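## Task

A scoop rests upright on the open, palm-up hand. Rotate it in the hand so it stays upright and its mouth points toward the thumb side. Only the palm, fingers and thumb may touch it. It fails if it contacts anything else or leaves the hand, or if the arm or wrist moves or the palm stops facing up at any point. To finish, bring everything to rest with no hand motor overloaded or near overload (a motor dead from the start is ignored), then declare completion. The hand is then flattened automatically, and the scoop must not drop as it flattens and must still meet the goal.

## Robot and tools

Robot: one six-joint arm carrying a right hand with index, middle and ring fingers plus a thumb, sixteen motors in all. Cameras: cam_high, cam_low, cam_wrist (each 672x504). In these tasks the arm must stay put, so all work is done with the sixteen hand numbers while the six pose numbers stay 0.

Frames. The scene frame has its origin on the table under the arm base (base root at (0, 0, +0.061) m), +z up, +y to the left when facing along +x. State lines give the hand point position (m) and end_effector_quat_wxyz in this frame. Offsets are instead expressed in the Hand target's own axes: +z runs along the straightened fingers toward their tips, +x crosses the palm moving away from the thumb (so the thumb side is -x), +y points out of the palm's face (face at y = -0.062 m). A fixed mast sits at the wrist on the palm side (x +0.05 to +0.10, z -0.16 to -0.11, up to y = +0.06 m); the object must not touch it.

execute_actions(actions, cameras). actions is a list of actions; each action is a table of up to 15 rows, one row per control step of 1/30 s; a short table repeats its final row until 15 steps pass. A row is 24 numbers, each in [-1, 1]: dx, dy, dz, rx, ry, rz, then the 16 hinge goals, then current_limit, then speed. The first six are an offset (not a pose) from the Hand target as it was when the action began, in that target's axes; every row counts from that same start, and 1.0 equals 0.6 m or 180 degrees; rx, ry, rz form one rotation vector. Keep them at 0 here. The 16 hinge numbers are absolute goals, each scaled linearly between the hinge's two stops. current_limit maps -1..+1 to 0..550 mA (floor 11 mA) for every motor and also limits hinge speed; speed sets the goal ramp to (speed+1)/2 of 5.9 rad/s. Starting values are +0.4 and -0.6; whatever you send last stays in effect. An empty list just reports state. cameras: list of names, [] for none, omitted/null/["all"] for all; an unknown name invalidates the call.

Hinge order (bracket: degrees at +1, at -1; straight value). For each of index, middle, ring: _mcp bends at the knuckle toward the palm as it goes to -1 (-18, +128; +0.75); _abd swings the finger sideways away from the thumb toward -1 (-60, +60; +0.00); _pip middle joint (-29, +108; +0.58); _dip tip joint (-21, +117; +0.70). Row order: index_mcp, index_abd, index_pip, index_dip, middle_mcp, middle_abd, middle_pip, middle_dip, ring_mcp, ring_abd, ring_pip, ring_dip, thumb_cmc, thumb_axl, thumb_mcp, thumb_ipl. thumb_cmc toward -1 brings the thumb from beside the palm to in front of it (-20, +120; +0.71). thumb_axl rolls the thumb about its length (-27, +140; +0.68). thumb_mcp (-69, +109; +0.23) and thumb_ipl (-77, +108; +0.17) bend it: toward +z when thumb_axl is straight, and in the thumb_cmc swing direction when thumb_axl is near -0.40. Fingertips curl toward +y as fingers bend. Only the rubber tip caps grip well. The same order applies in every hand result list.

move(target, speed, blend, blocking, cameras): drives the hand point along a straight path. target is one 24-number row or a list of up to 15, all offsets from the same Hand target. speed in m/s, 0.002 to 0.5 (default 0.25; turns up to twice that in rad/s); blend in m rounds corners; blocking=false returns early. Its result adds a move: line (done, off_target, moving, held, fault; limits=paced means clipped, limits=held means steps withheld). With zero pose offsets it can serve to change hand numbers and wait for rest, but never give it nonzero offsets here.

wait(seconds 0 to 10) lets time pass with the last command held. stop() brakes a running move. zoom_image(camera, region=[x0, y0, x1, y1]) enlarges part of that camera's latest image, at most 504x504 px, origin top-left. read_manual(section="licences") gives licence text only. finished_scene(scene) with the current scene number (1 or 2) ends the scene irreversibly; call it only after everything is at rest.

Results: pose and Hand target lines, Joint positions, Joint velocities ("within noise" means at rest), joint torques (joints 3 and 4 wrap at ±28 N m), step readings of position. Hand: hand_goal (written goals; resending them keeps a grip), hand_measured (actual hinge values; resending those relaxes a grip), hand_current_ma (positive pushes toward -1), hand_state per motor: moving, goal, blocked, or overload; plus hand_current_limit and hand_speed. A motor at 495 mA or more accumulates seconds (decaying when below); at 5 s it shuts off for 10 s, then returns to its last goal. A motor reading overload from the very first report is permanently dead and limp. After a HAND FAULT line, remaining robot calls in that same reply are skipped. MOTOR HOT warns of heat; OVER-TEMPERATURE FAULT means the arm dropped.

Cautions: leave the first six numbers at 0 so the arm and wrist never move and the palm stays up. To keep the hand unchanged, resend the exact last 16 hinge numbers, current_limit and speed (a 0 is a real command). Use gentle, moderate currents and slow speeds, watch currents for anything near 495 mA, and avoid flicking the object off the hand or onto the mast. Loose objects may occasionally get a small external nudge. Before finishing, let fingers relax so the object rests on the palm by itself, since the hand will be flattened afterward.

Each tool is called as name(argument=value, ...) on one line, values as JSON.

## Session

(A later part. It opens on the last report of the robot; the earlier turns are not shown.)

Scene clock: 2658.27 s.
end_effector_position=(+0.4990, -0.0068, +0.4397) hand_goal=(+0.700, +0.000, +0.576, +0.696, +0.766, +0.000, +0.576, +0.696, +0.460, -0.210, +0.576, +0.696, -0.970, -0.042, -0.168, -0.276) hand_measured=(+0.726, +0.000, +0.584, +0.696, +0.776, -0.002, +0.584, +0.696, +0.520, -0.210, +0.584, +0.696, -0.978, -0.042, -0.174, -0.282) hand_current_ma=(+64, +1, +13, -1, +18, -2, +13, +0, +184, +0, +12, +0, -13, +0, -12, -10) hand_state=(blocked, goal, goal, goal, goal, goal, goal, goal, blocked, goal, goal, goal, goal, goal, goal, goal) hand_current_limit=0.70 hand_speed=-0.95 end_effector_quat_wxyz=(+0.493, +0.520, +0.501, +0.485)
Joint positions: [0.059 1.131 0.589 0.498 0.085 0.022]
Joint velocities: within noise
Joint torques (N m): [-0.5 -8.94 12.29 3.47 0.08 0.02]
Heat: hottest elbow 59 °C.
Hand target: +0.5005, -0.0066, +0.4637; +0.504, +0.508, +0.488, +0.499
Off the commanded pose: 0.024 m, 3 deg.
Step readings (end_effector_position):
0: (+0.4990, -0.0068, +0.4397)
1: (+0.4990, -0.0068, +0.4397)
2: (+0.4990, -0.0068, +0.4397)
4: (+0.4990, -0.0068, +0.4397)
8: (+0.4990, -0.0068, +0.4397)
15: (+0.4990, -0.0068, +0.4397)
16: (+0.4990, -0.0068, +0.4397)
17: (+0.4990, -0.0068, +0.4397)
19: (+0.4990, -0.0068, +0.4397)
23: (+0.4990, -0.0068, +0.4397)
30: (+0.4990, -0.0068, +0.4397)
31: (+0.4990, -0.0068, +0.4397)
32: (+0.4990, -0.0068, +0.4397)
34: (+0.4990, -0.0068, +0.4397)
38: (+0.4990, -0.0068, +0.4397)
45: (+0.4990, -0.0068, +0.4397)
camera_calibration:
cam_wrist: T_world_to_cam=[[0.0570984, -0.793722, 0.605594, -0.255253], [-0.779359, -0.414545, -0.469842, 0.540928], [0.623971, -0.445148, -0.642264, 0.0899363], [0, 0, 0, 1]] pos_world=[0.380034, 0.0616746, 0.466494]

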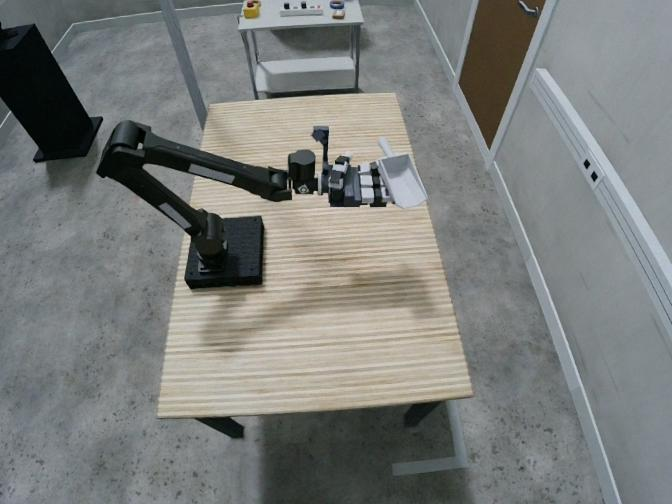

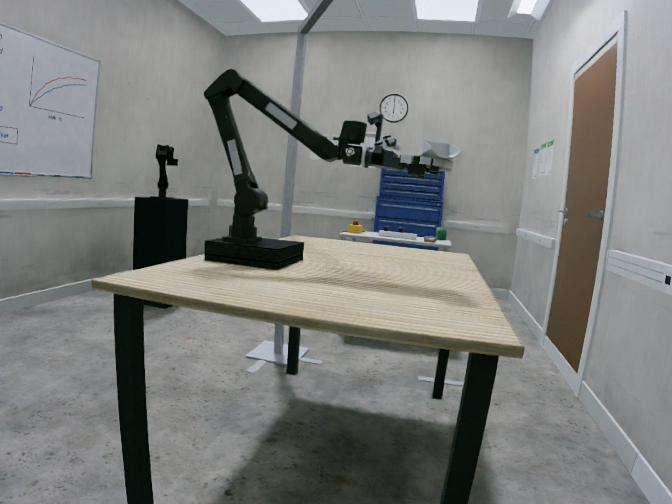

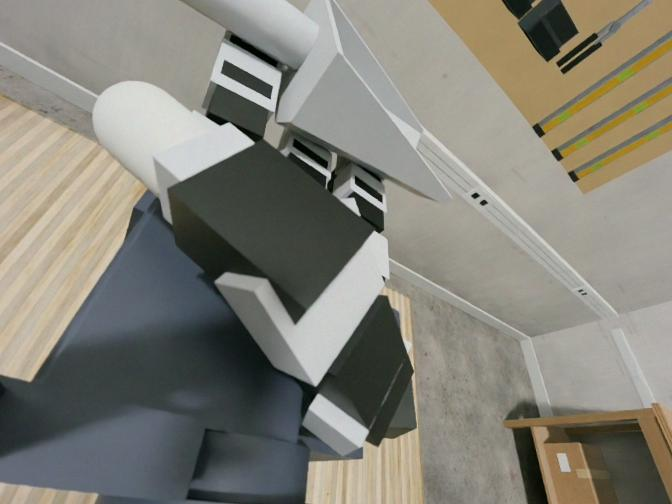

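execute_actions(actions=[[[0,0,0,0,0,0,0.70,0.0,0.576,0.696,0.77,-0.05,0.576,0.696,0.46,-0.21,0.576,0.696,-0.971,-0.042,-0.169,-0.276,0.7,-0.95]],[[0,0,0,0,0,0,0.70,0.0,0.576,0.696,0.77,-0.10,0.576,0.696,0.46,-0.21,0.576,0.696,-0.971,-0.042,-0.169,-0.276,0.7,-0.95]],[[0,0,0,0,0,0,0.70,0.0,0.576,0.696,0.77,-0.12,0.576,0.696,0.46,-0.21,0.576,0.696,-0.971,-0.042,-0.169,-0.276,0.7,-0.95]]], cameras=["cam_low","cam_high","cam_wrist"])

zoom_image(camera="cam_low", region=[400, 120, 490, 195])

zoom_image(camera="cam_wrist", region=[180, 0, 480, 220])

Scene clock: 2668.93 s.
end_effector_position=(+0.4990, -0.0068, +0.4397) hand_goal=(+0.700, +0.000, +0.576, +0.696, +0.770, -0.120, +0.576, +0.696, +0.460, -0.210, +0.576, +0.696, -0.970, -0.042, -0.168, -0.276) hand_measured=(+0.726, +0.000, +0.584, +0.696, +0.780, -0.116, +0.584, +0.696, +0.520, -0.210, +0.584, +0.696, -0.978, -0.042, -0.174, -0.282) hand_current_ma=(+64, +1, +13, -1, +18, +4, +13, +0, +184, +0, +12, +0, -13, +0, -12, -10) hand_state=(blocked, goal, goal, goal, goal, goal, goal, goal, blocked, goal, goal, goal, goal, goal, goal, goal) hand_current_limit=0.70 hand_speed=-0.95 end_effector_quat_wxyz=(+0.493, +0.520, +0.501, +0.485)
Joint positions: [0.059 1.131 0.589 0.498 0.085 0.022]
Joint velocities: within noise
Joint torques (N m): [-0.5 -9.17 12.29 3.47 0.08 0.01]
Heat: hottest elbow 59 °C.
Hand target: +0.5005, -0.0066, +0.4637; +0.504, +0.508, +0.488, +0.499
Off the commanded pose: 0.024 m, 3 deg.
Step readings (end_effector_position):
0: (+0.4990, -0.0068, +0.4397)
1: (+0.4990, -0.0068, +0.4397)
2: (+0.4990, -0.0068, +0.4397)
4: (+0.4990, -0.0068, +0.4397)
8: (+0.4990, -0.0068, +0.4397)
15: (+0.4990, -0.0068, +0.4397)
16: (+0.4990, -0.0068, +0.4397)
17: (+0.4990, -0.0068, +0.4397)
19: (+0.4990, -0.0068, +0.4397)
23: (+0.4990, -0.0068, +0.4397)
30: (+0.4990, -0.0068, +0.4397)
31: (+0.4990, -0.0068, +0.4397)
32: (+0.4990, -0.0068, +0.4397)
34: (+0.4990, -0.0068, +0.4397)
38: (+0.4990, -0.0068, +0.4397)
45: (+0.4990, -0.0068, +0.4397)
camera_calibration:
cam_wrist: T_world_to_cam=[[0.0570984, -0.793722, 0.605594, -0.255253], [-0.779359, -0.414545, -0.469842, 0.540928], [0.623971, -0.445148, -0.642264, 0.0899363], [0, 0, 0, 1]] pos_world=[0.380034, 0.0616746, 0.466494]

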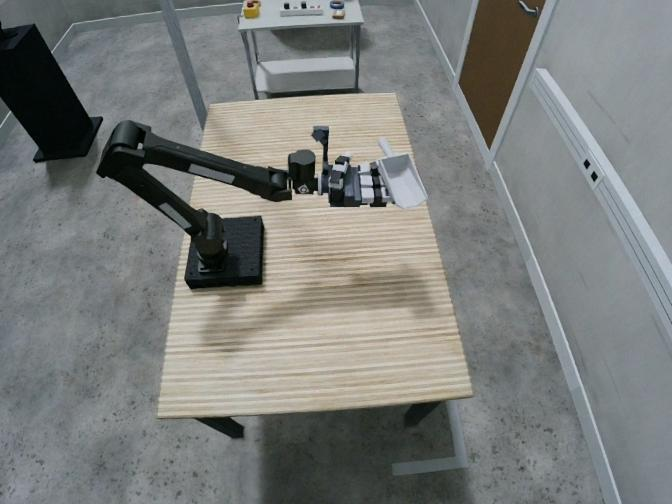

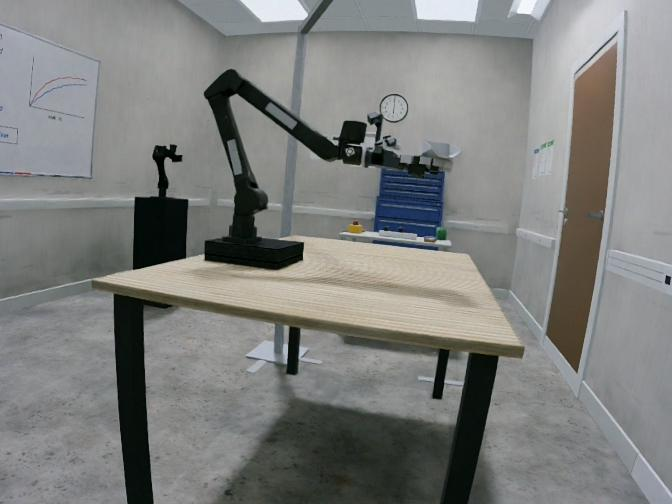

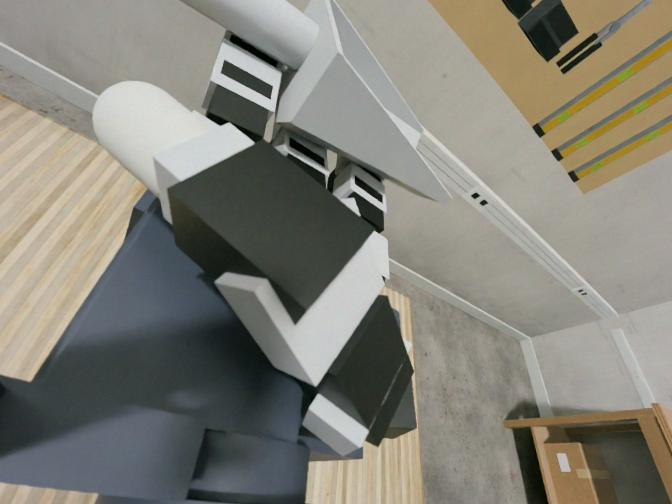

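Scaled by 5.600 from the camera's 672x504 image, which has a finer 960x720 frame.

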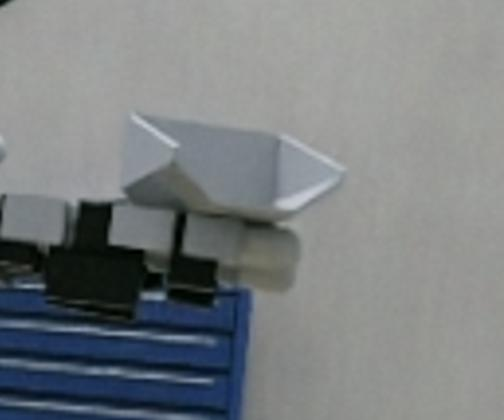

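Scaled by 1.680 from the camera's 672x504 image, which has a finer 960x720 frame.

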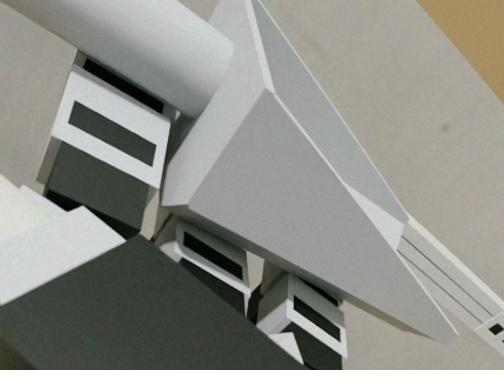

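zoom_image(camera="cam_wrist", region=[240, 40, 400, 200])

zoom_image(camera="cam_high", region=[370, 140, 430, 210])

zoom_image(camera="cam_low", region=[410, 130, 470, 190])

Scaled by 3.150 from the camera's 672x504 image, which has a finer 960x720 frame.

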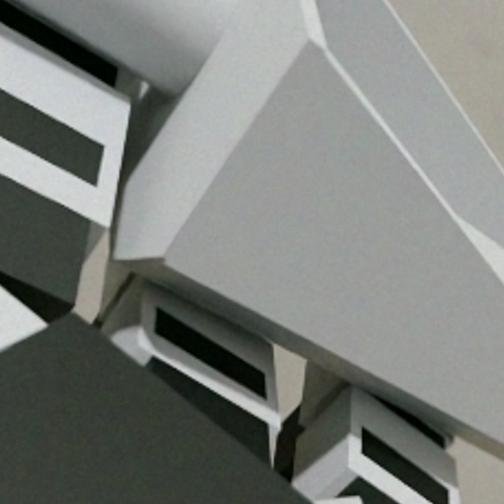

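Scaled by 7.200 from the camera's 672x504 image, which has a finer 960x720 frame.

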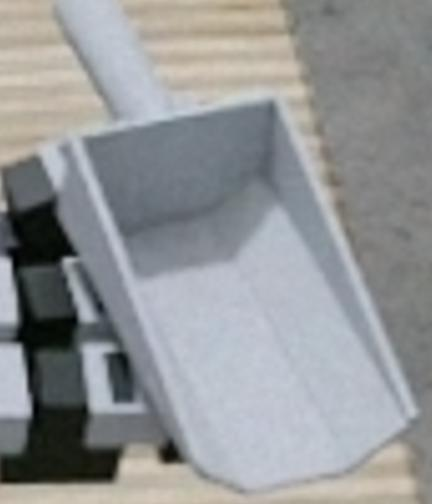

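Scaled by 8.400 from the camera's 672x504 image, which has a finer 960x720 frame.

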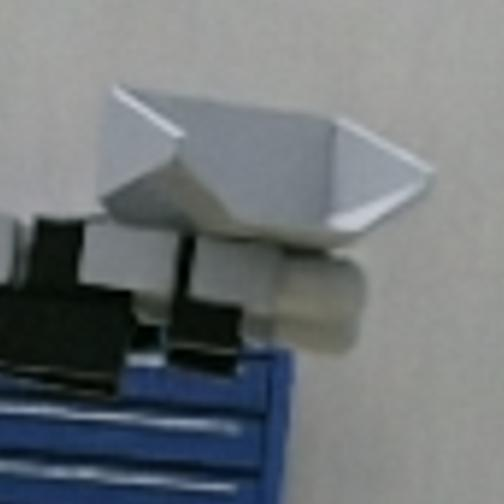

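execute_actions(actions=[[[0,0,0,0,0,0,0.70,0.0,0.576,0.696,0.735,-0.12,0.576,0.696,0.46,-0.21,0.576,0.696,-0.971,-0.042,-0.169,-0.276,0.7,-0.95]],[[0,0,0,0,0,0,0.70,0.0,0.576,0.696,0.71,-0.12,0.576,0.696,0.46,-0.21,0.576,0.696,-0.971,-0.042,-0.169,-0.276,0.7,-0.95]],[[0,0,0,0,0,0,0.70,0.0,0.576,0.696,0.695,-0.12,0.576,0.696,0.46,-0.21,0.576,0.696,-0.971,-0.042,-0.169,-0.276,0.7,-0.95]],[[0,0,0,0,0,0,0.70,0.0,0.576,0.696,0.695,-0.12,0.576,0.696,0.49,-0.21,0.576,0.696,-0.971,-0.042,-0.169,-0.276,0.7,-0.95]],[[0,0,0,0,0,0,0.70,0.0,0.576,0.696,0.695,-0.12,0.576,0.696,0.52,-0.21,0.576,0.696,-0.971,-0.042,-0.169,-0.276,0.7,-0.95]]], cameras=["cam_low","cam_high","cam_wrist"])

zoom_image(camera="cam_low", region=[410, 130, 470, 190])

zoom_image(camera="cam_wrist", region=[180, 0, 480, 220])

Scene clock: 2756.57 s.
end_effector_position=(+0.4990, -0.0068, +0.4397) hand_goal=(+0.700, +0.000, +0.576, +0.696, +0.696, -0.120, +0.576, +0.696, +0.520, -0.210, +0.576, +0.696, -0.970, -0.042, -0.168, -0.276) hand_measured=(+0.726, +0.000, +0.584, +0.696, +0.736, -0.118, +0.586, +0.696, +0.532, -0.210, +0.584, +0.696, -0.978, -0.042, -0.174, -0.282) hand_current_ma=(+64, +0, +13, -1, +109, +3, +15, +0, +24, +0, +12, +0, -13, +0, -12, -10) hand_state=(blocked, goal, goal, goal, blocked, goal, goal, goal, goal, goal, goal, goal, goal, goal, goal, goal) hand_current_limit=0.70 hand_speed=-0.95 end_effector_quat_wxyz=(+0.493, +0.520, +0.501, +0.485)
Joint positions: [0.059 1.131 0.589 0.498 0.085 0.022]
Joint velocities: within noise
Joint torques (N m): [-0.62 -9.11 12.3 3.43 0.07 0.02]
Heat: hottest elbow 59 °C.
Hand target: +0.5005, -0.0066, +0.4637; +0.504, +0.508, +0.488, +0.499
Off the commanded pose: 0.024 m, 3 deg.
Step readings (end_effector_position):
0: (+0.4990, -0.0068, +0.4397)
1: (+0.4990, -0.0068, +0.4397)
2: (+0.4990, -0.0068, +0.4397)
4: (+0.4990, -0.0068, +0.4397)
8: (+0.4990, -0.0068, +0.4397)
15: (+0.4990, -0.0068, +0.4397)
16: (+0.4990, -0.0068, +0.4397)
17: (+0.4990, -0.0068, +0.4397)
19: (+0.4990, -0.0068, +0.4397)
23: (+0.4990, -0.0068, +0.4397)
30: (+0.4990, -0.0068, +0.4397)
31: (+0.4990, -0.0068, +0.4397)
32: (+0.4990, -0.0068, +0.4397)
34: (+0.4990, -0.0068, +0.4397)
38: (+0.4990, -0.0068, +0.4397)
45: (+0.4990, -0.0068, +0.4397)
46: (+0.4990, -0.0068, +0.4397)
47: (+0.4990, -0.0068, +0.4397)
49: (+0.4990, -0.0068, +0.4397)
53: (+0.4990, -0.0068, +0.4397)
60: (+0.4990, -0.0068, +0.4397)
61: (+0.4990, -0.0068, +0.4397)
62: (+0.4990, -0.0068, +0.4397)
64: (+0.4990, -0.0068, +0.4397)
68: (+0.4990, -0.0068, +0.4397)
75: (+0.4990, -0.0068, +0.4397)
camera_calibration:
cam_wrist: T_world_to_cam=[[0.0570984, -0.793722, 0.605594, -0.255253], [-0.779359, -0.414545, -0.469842, 0.540928], [0.623971, -0.445148, -0.642264, 0.0899363], [0, 0, 0, 1]] pos_world=[0.380034, 0.0616746, 0.466494]

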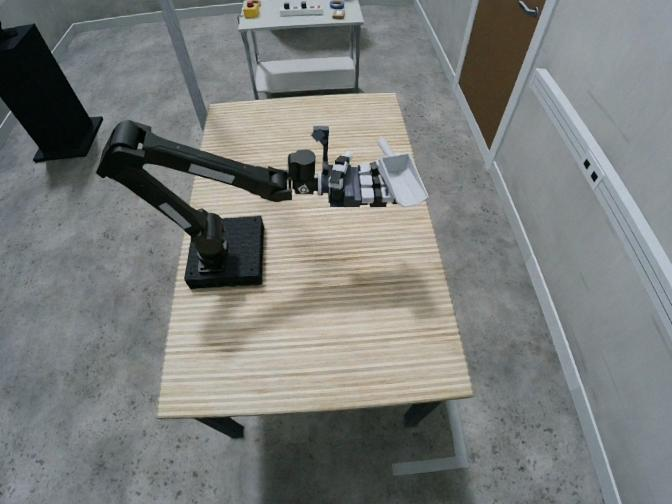

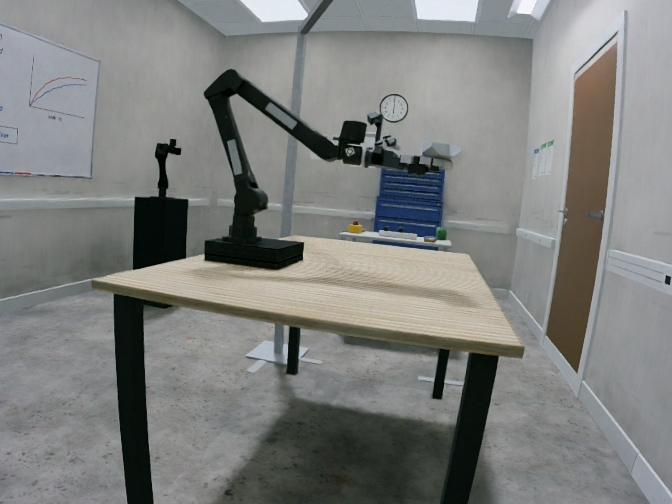

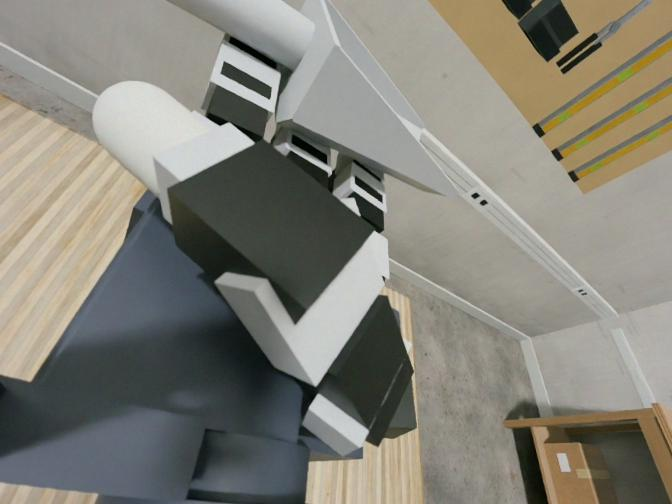

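Scaled by 8.400 from the camera's 672x504 image, which has a finer 960x720 frame.

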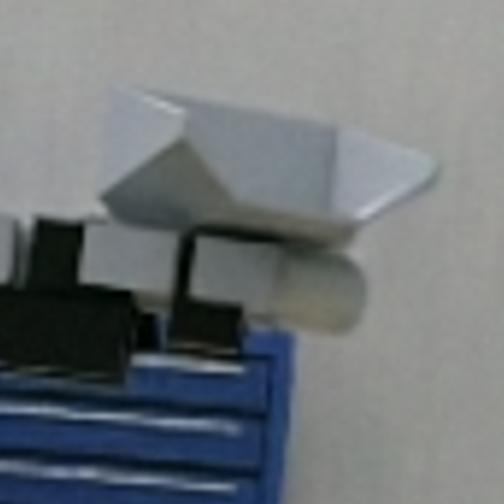

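Scaled by 1.680 from the camera's 672x504 image, which has a finer 960x720 frame.

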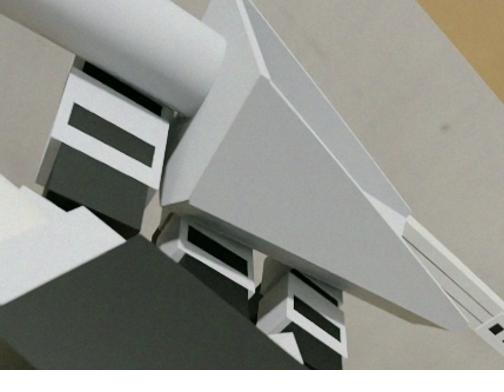

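execute_actions(actions=[[[0,0,0,0,0,0,0.70,0.0,0.576,0.696,0.695,-0.12,0.576,0.696,0.54,-0.21,0.576,0.696,-0.971,-0.042,-0.169,-0.276,0.7,-0.95]],[[0,0,0,0,0,0,0.70,0.0,0.576,0.696,0.695,-0.12,0.576,0.696,0.56,-0.21,0.576,0.696,-0.971,-0.042,-0.169,-0.276,0.7,-0.95]]], cameras=["cam_low","cam_high","cam_wrist"])

zoom_image(camera="cam_low", region=[410, 130, 470, 190])

zoom_image(camera="cam_wrist", region=[180, 0, 480, 220])

Scene clock: 2765.23 s.
end_effector_position=(+0.4990, -0.0068, +0.4397) hand_goal=(+0.700, +0.000, +0.576, +0.696, +0.696, -0.120, +0.576, +0.696, +0.560, -0.210, +0.576, +0.696, -0.970, -0.042, -0.168, -0.276) hand_measured=(+0.726, +0.000, +0.584, +0.696, +0.736, -0.118, +0.586, +0.696, +0.570, -0.210, +0.584, +0.696, -0.978, -0.042, -0.174, -0.282) hand_current_ma=(+64, +0, +13, -1, +109, +3, +15, +0, +18, +0, +12, +0, -13, +0, -12, -10) hand_state=(blocked, goal, goal, goal, blocked, goal, goal, goal, goal, goal, goal, goal, goal, goal, goal, goal) hand_current_limit=0.70 hand_speed=-0.95 end_effector_quat_wxyz=(+0.493, +0.520, +0.501, +0.485)
Joint positions: [0.059 1.131 0.589 0.498 0.085 0.022]
Joint velocities: within noise
Joint torques (N m): [-0.56 -9.11 12.3 3.43 0.08 0.03]
Heat: hottest elbow 59 °C.
Hand target: +0.5005, -0.0066, +0.4637; +0.504, +0.508, +0.488, +0.499
Off the commanded pose: 0.024 m, 3 deg.
Step readings (end_effector_position):
0: (+0.4990, -0.0068, +0.4397)
1: (+0.4990, -0.0068, +0.4397)
2: (+0.4990, -0.0068, +0.4397)
4: (+0.4990, -0.0068, +0.4397)
8: (+0.4990, -0.0068, +0.4397)
15: (+0.4990, -0.0068, +0.4397)
16: (+0.4990, -0.0068, +0.4397)
17: (+0.4990, -0.0068, +0.4397)
19: (+0.4990, -0.0068, +0.4397)
23: (+0.4990, -0.0068, +0.4397)
30: (+0.4990, -0.0068, +0.4397)
camera_calibration:
cam_wrist: T_world_to_cam=[[0.0570984, -0.793722, 0.605594, -0.255253], [-0.779359, -0.414545, -0.469842, 0.540928], [0.623971, -0.445148, -0.642264, 0.0899363], [0, 0, 0, 1]] pos_world=[0.380034, 0.0616746, 0.466494]

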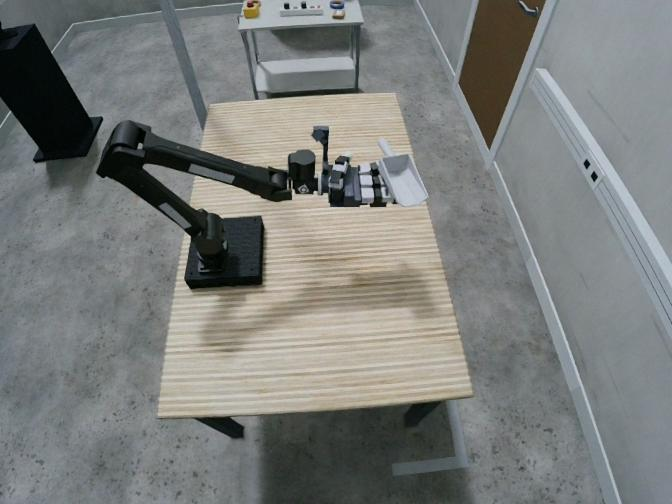

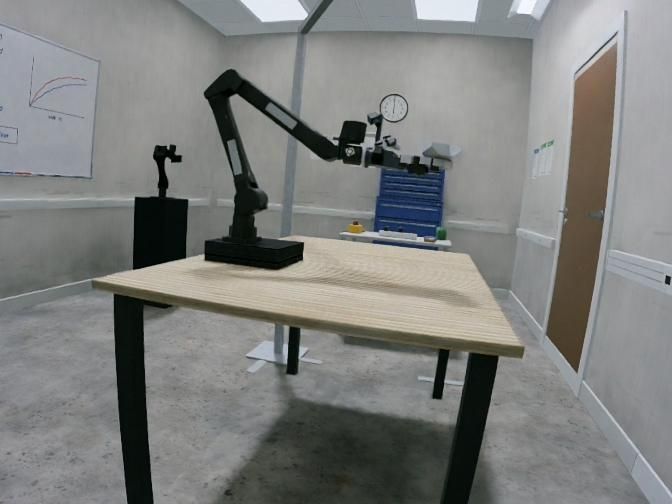

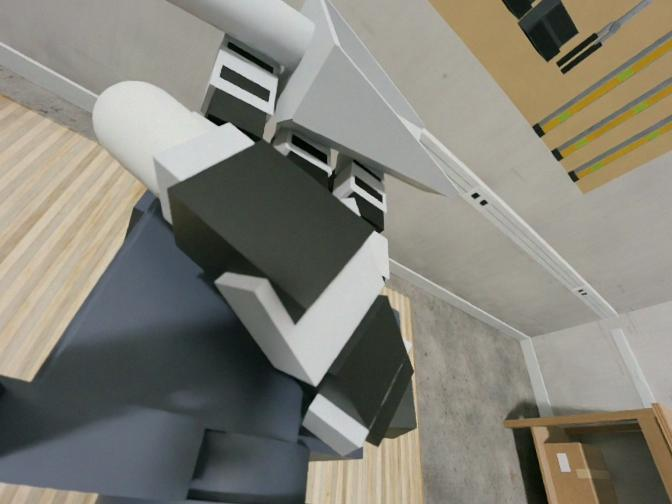

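Scaled by 8.400 from the camera's 672x504 image, which has a finer 960x720 frame.

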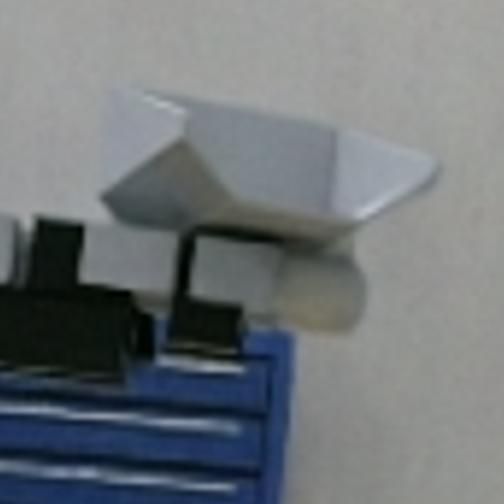

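Scaled by 1.680 from the camera's 672x504 image, which has a finer 960x720 frame.

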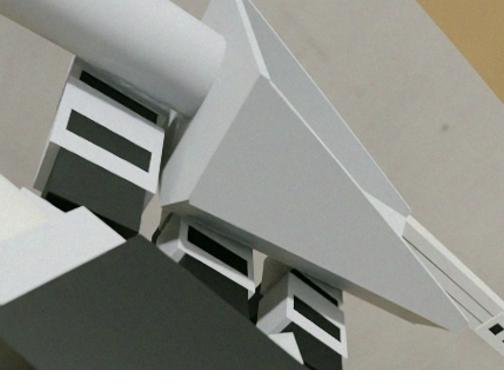

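execute_actions(actions=[[[0,0,0,0,0,0,0.70,0.0,0.576,0.696,0.695,-0.12,0.576,0.696,0.52,-0.21,0.576,0.696,-0.971,-0.042,-0.169,-0.276,0.7,-0.95]],[[0,0,0,0,0,0,0.70,0.0,0.576,0.696,0.695,-0.12,0.576,0.696,0.49,-0.21,0.576,0.696,-0.971,-0.042,-0.169,-0.276,0.7,-0.95]],[[0,0,0,0,0,0,0.70,0.0,0.576,0.696,0.71,-0.12,0.576,0.696,0.47,-0.21,0.576,0.696,-0.971,-0.042,-0.169,-0.276,0.7,-0.95]],[[0,0,0,0,0,0,0.70,0.0,0.576,0.696,0.73,-0.12,0.576,0.696,0.47,-0.21,0.576,0.696,-0.971,-0.042,-0.169,-0.276,0.7,-0.95]],[[0,0,0,0,0,0,0.70,0.0,0.576,0.696,0.755,-0.12,0.576,0.696,0.47,-0.21,0.576,0.696,-0.971,-0.042,-0.169,-0.276,0.7,-0.95]]], cameras=["cam_low","cam_high","cam_wrist"])

zoom_image(camera="cam_low", region=[410, 130, 470, 190])

zoom_image(camera="cam_wrist", region=[180, 0, 480, 220])

Scene clock: 2815.23 s.
end_effector_position=(+0.4990, -0.0068, +0.4397) hand_goal=(+0.700, +0.000, +0.576, +0.696, +0.756, -0.120, +0.576, +0.696, +0.470, -0.210, +0.576, +0.696, -0.970, -0.042, -0.168, -0.276) hand_measured=(+0.726, +0.000, +0.584, +0.696, +0.766, -0.118, +0.584, +0.696, +0.520, -0.210, +0.584, +0.696, -0.978, -0.042, -0.174, -0.282) hand_current_ma=(+64, +0, +13, +0, +18, +1, +13, +0, +144, +0, +12, +0, -13, +0, -12, -10) hand_state=(blocked, goal, goal, goal, goal, goal, goal, goal, blocked, goal, goal, goal, goal, goal, goal, goal) hand_current_limit=0.70 hand_speed=-0.95 end_effector_quat_wxyz=(+0.493, +0.520, +0.501, +0.485)
Joint positions: [0.059 1.131 0.589 0.498 0.085 0.022]
Joint velocities: within noise
Joint torques (N m): [-0.62 -9.35 12.27 3.45 0.08 0.02]
Heat: hottest elbow 59 °C.
Hand target: +0.5005, -0.0066, +0.4637; +0.504, +0.508, +0.488, +0.499
Off the commanded pose: 0.024 m, 3 deg.
Step readings (end_effector_position):
0: (+0.4990, -0.0068, +0.4397)
1: (+0.4990, -0.0068, +0.4397)
2: (+0.4990, -0.0068, +0.4397)
4: (+0.4990, -0.0068, +0.4397)
8: (+0.4990, -0.0068, +0.4397)
15: (+0.4990, -0.0068, +0.4397)
16: (+0.4990, -0.0068, +0.4397)
17: (+0.4990, -0.0068, +0.4397)
19: (+0.4990, -0.0068, +0.4397)
23: (+0.4990, -0.0068, +0.4397)
30: (+0.4990, -0.0068, +0.4397)
31: (+0.4990, -0.0068, +0.4397)
32: (+0.4990, -0.0068, +0.4397)
34: (+0.4990, -0.0068, +0.4397)
38: (+0.4990, -0.0068, +0.4397)
45: (+0.4990, -0.0068, +0.4397)
46: (+0.4990, -0.0068, +0.4397)
47: (+0.4990, -0.0068, +0.4397)
49: (+0.4990, -0.0068, +0.4397)
53: (+0.4990, -0.0068, +0.4397)
60: (+0.4990, -0.0068, +0.4397)
61: (+0.4990, -0.0068, +0.4397)
62: (+0.4990, -0.0068, +0.4397)
64: (+0.4990, -0.0068, +0.4397)
68: (+0.4990, -0.0068, +0.4397)
75: (+0.4990, -0.0068, +0.4397)
camera_calibration:
cam_wrist: T_world_to_cam=[[0.0570984, -0.793722, 0.605594, -0.255253], [-0.779359, -0.414545, -0.469842, 0.540928], [0.623971, -0.445148, -0.642264, 0.0899363], [0, 0, 0, 1]] pos_world=[0.380034, 0.0616746, 0.466494]

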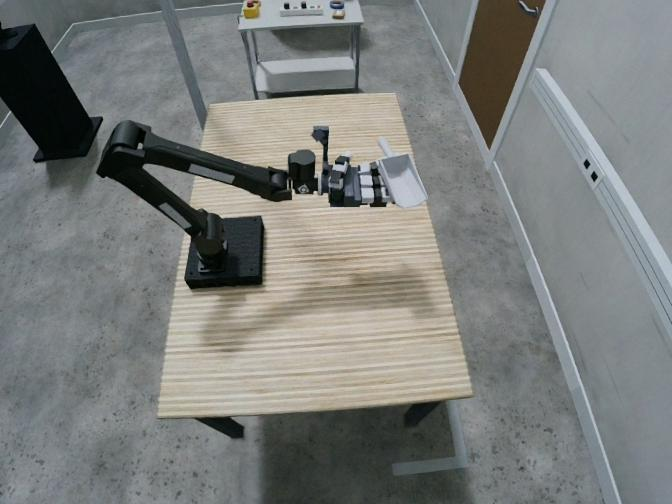

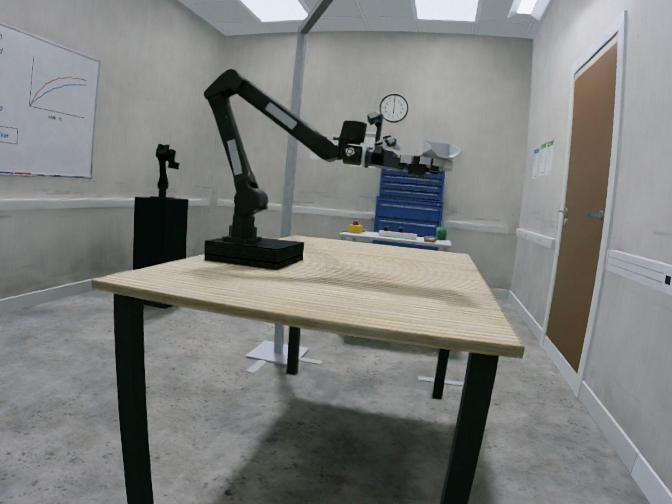

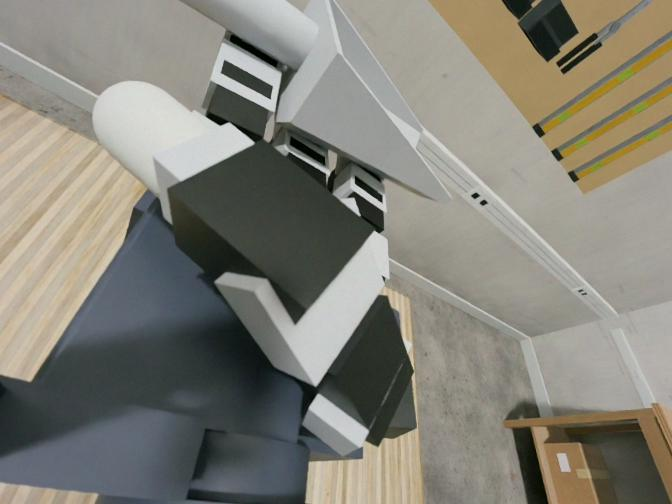

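Scaled by 8.400 from the camera's 672x504 image, which has a finer 960x720 frame.

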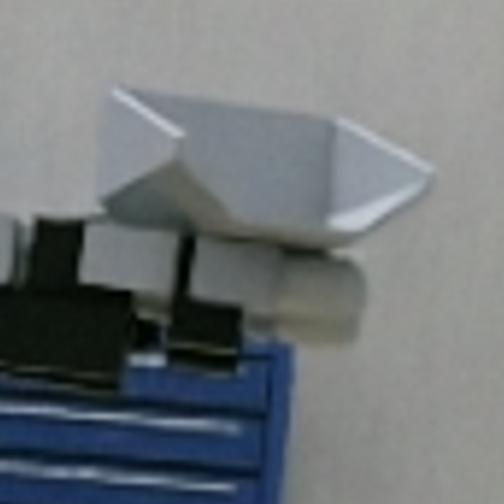

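Scaled by 1.680 from the camera's 672x504 image, which has a finer 960x720 frame.

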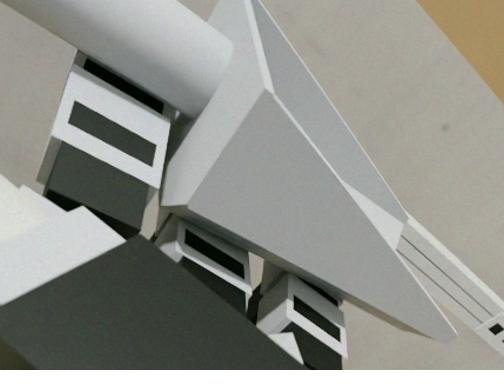

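execute_actions(actions=[[[0,0,0,0,0,0,0.70,0.0,0.576,0.696,0.765,-0.07,0.576,0.696,0.47,-0.21,0.576,0.696,-0.971,-0.042,-0.169,-0.276,0.7,-0.95]],[[0,0,0,0,0,0,0.70,0.0,0.576,0.696,0.765,-0.02,0.576,0.696,0.47,-0.21,0.576,0.696,-0.971,-0.042,-0.169,-0.276,0.7,-0.95]],[[0,0,0,0,0,0,0.70,0.0,0.576,0.696,0.765,0.0,0.576,0.696,0.47,-0.21,0.576,0.696,-0.971,-0.042,-0.169,-0.276,0.7,-0.95]],[[0,0,0,0,0,0,0.70,0.0,0.576,0.696,0.735,0.0,0.576,0.696,0.47,-0.21,0.576,0.696,-0.971,-0.042,-0.169,-0.276,0.7,-0.95]],[[0,0,0,0,0,0,0.70,0.0,0.576,0.696,0.71,0.0,0.576,0.696,0.47,-0.21,0.576,0.696,-0.971,-0.042,-0.169,-0.276,0.7,-0.95]],[[0,0,0,0,0,0,0.70,0.0,0.576,0.696,0.69,0.0,0.576,0.696,0.47,-0.21,0.576,0.696,-0.971,-0.042,-0.169,-0.276,0.7,-0.95]]], cameras=["cam_low","cam_high","cam_wrist"])

zoom_image(camera="cam_low", region=[410, 130, 470, 190])

zoom_image(camera="cam_wrist", region=[180, 0, 480, 220])

Scene clock: 2831.97 s.
end_effector_position=(+0.4990, -0.0068, +0.4397) hand_goal=(+0.700, +0.000, +0.576, +0.696, +0.690, +0.000, +0.576, +0.696, +0.470, -0.210, +0.576, +0.696, -0.970, -0.042, -0.168, -0.276) hand_measured=(+0.726, +0.000, +0.584, +0.696, +0.736, -0.002, +0.584, +0.696, +0.520, -0.210, +0.584, +0.696, -0.978, -0.042, -0.174, -0.282) hand_current_ma=(+64, +0, +13, +0, +131, -3, +13, +0, +144, +0, +12, +0, -13, +0, -12, -10) hand_state=(blocked, goal, goal, goal, blocked, goal, goal, goal, blocked, goal, goal, goal, goal, goal, goal, goal) hand_current_limit=0.70 hand_speed=-0.95 end_effector_quat_wxyz=(+0.493, +0.520, +0.501, +0.485)
Joint positions: [0.059 1.131 0.589 0.498 0.085 0.022]
Joint velocities: within noise
Joint torques (N m): [-0.56 -9.11 12.29 3.43 0.09 -0.01]
Heat: hottest elbow 59 °C.
Hand target: +0.5005, -0.0066, +0.4637; +0.504, +0.508, +0.488, +0.499
Off the commanded pose: 0.024 m, 3 deg.
Step readings (end_effector_position):
0: (+0.4990, -0.0068, +0.4397)
1: (+0.4990, -0.0068, +0.4397)
2: (+0.4990, -0.0068, +0.4397)
4: (+0.4990, -0.0068, +0.4397)
8: (+0.4990, -0.0068, +0.4397)
15: (+0.4990, -0.0068, +0.4397)
16: (+0.4990, -0.0068, +0.4397)
17: (+0.4990, -0.0068, +0.4397)
19: (+0.4990, -0.0068, +0.4397)
23: (+0.4990, -0.0068, +0.4397)
30: (+0.4990, -0.0068, +0.4397)
31: (+0.4990, -0.0068, +0.4397)
32: (+0.4990, -0.0068, +0.4397)
34: (+0.4990, -0.0068, +0.4397)
38: (+0.4990, -0.0068, +0.4397)
45: (+0.4990, -0.0068, +0.4397)
46: (+0.4990, -0.0068, +0.4397)
47: (+0.4990, -0.0068, +0.4397)
49: (+0.4990, -0.0068, +0.4397)
53: (+0.4990, -0.0068, +0.4397)
60: (+0.4990, -0.0068, +0.4397)
61: (+0.4990, -0.0068, +0.4397)
62: (+0.4990, -0.0068, +0.4397)
64: (+0.4990, -0.0068, +0.4397)
68: (+0.4990, -0.0068, +0.4397)
75: (+0.4990, -0.0068, +0.4397)
76: (+0.4990, -0.0068, +0.4397)
77: (+0.4990, -0.0068, +0.4397)
79: (+0.4990, -0.0068, +0.4397)
83: (+0.4990, -0.0068, +0.4397)
90: (+0.4990, -0.0068, +0.4397)
camera_calibration:
cam_wrist: T_world_to_cam=[[0.0570984, -0.793722, 0.605594, -0.255253], [-0.779359, -0.414545, -0.469842, 0.540928], [0.623971, -0.445148, -0.642264, 0.0899363], [0, 0, 0, 1]] pos_world=[0.380034, 0.0616746, 0.466494]

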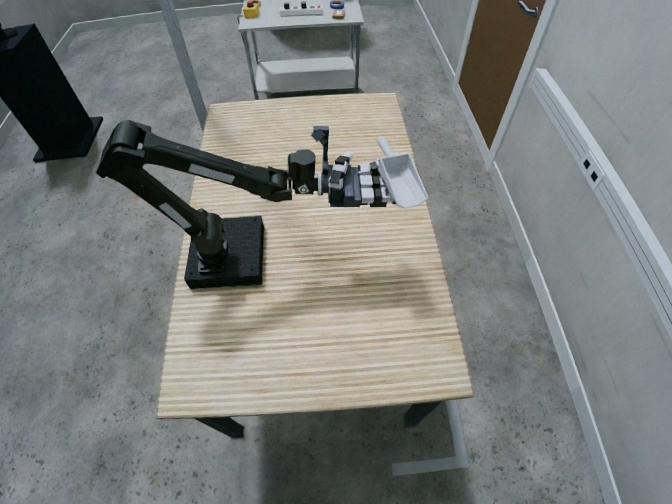

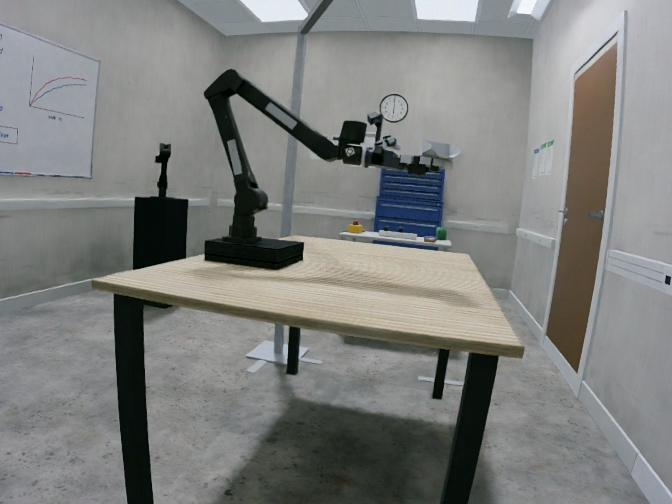

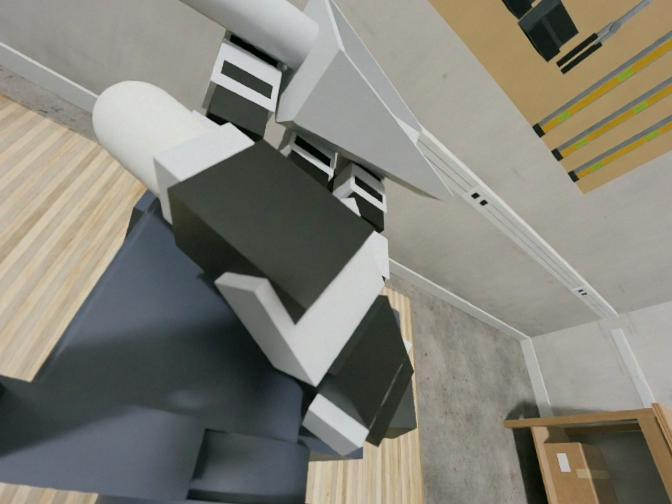

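Scaled by 8.400 from the camera's 672x504 image, which has a finer 960x720 frame.

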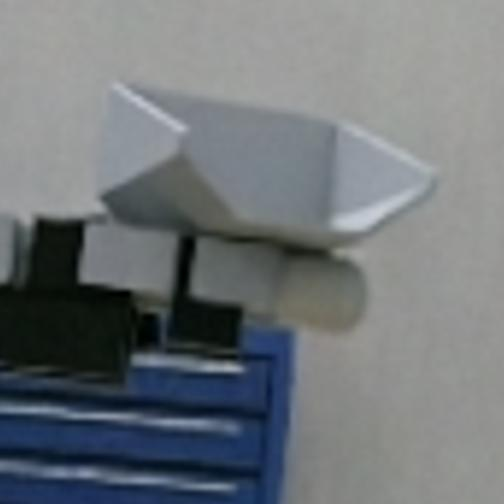

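Scaled by 1.680 from the camera's 672x504 image, which has a finer 960x720 frame.

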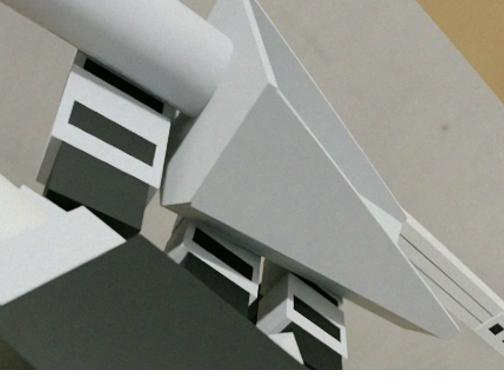

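execute_actions(actions=[[[0,0,0,0,0,0,0.70,0.0,0.576,0.696,0.69,0.0,0.576,0.696,0.50,-0.21,0.576,0.696,-0.971,-0.042,-0.169,-0.276,0.7,-0.95]],[[0,0,0,0,0,0,0.70,0.0,0.576,0.696,0.69,0.0,0.576,0.696,0.53,-0.21,0.576,0.696,-0.971,-0.042,-0.169,-0.276,0.7,-0.95]],[[0,0,0,0,0,0,0.70,0.0,0.576,0.696,0.69,0.0,0.576,0.696,0.56,-0.21,0.576,0.696,-0.971,-0.042,-0.169,-0.276,0.7,-0.95]]], cameras=["cam_low","cam_high","cam_wrist"])

zoom_image(camera="cam_low", region=[410, 130, 470, 190])

zoom_image(camera="cam_wrist", region=[180, 0, 480, 220])

Scene clock: 2844.67 s.
end_effector_position=(+0.4990, -0.0068, +0.4397) hand_goal=(+0.700, +0.000, +0.576, +0.696, +0.690, +0.000, +0.576, +0.696, +0.560, -0.210, +0.576, +0.696, -0.970, -0.042, -0.168, -0.276) hand_measured=(+0.726, +0.000, +0.584, +0.696, +0.736, -0.002, +0.584, +0.696, +0.572, -0.210, +0.584, +0.696, -0.978, -0.042, -0.174, -0.282) hand_current_ma=(+64, +0, +13, +0, +131, -2, +14, +0, +22, +0, +12, +0, -13, +0, -12, -10) hand_state=(blocked, goal, goal, goal, blocked, goal, goal, goal, goal, goal, goal, goal, goal, goal, goal, goal) hand_current_limit=0.70 hand_speed=-0.95 end_effector_quat_wxyz=(+0.493, +0.520, +0.501, +0.485)
Joint positions: [0.059 1.131 0.589 0.498 0.085 0.022]
Joint velocities: within noise
Joint torques (N m): [-0.85 -9 12.31 3.45 0.08 0.01]
Heat: hottest elbow 59 °C.
Hand target: +0.5005, -0.0066, +0.4637; +0.504, +0.508, +0.488, +0.499
Off the commanded pose: 0.024 m, 3 deg.
Step readings (end_effector_position):
0: (+0.4990, -0.0068, +0.4397)
1: (+0.4990, -0.0068, +0.4397)
2: (+0.4990, -0.0068, +0.4397)
4: (+0.4990, -0.0068, +0.4397)
8: (+0.4990, -0.0068, +0.4397)
15: (+0.4990, -0.0068, +0.4397)
16: (+0.4990, -0.0068, +0.4397)
17: (+0.4990, -0.0068, +0.4397)
19: (+0.4990, -0.0068, +0.4397)
23: (+0.4990, -0.0068, +0.4397)
30: (+0.4990, -0.0068, +0.4397)
31: (+0.4990, -0.0068, +0.4397)
32: (+0.4990, -0.0068, +0.4397)
34: (+0.4990, -0.0068, +0.4397)
38: (+0.4990, -0.0068, +0.4397)
45: (+0.4990, -0.0068, +0.4397)
camera_calibration:
cam_wrist: T_world_to_cam=[[0.0570984, -0.793722, 0.605594, -0.255253], [-0.779359, -0.414545, -0.469842, 0.540928], [0.623971, -0.445148, -0.642264, 0.0899363], [0, 0, 0, 1]] pos_world=[0.380034, 0.0616746, 0.466494]

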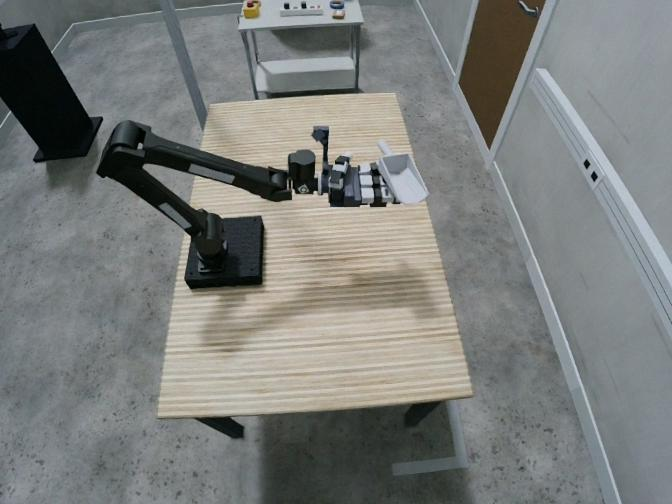

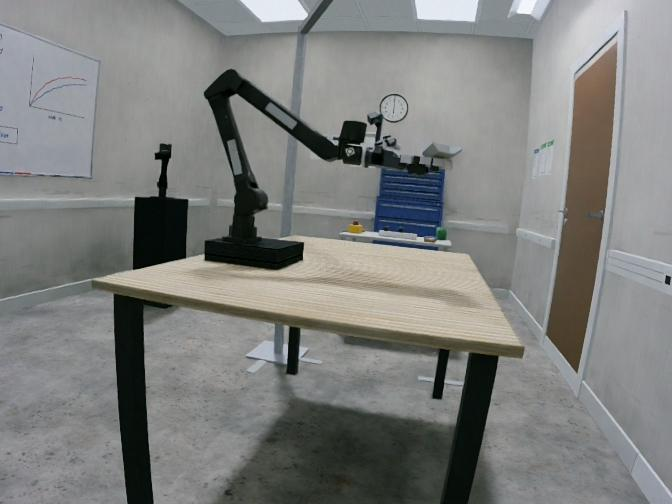

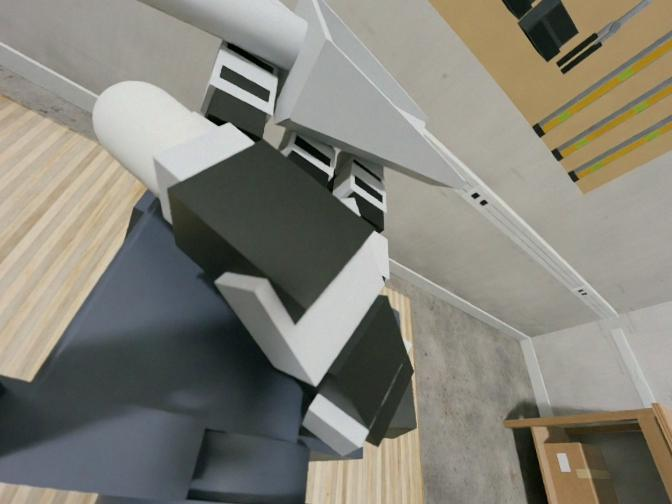

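Scaled by 8.400 from the camera's 672x504 image, which has a finer 960x720 frame.

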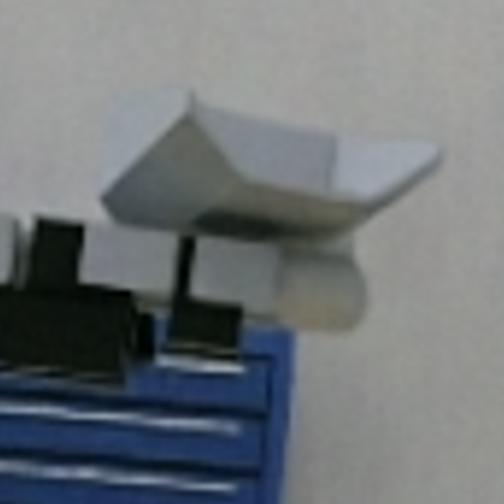

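Scaled by 1.680 from the camera's 672x504 image, which has a finer 960x720 frame.

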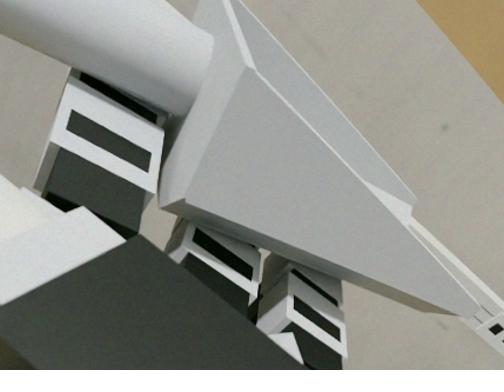

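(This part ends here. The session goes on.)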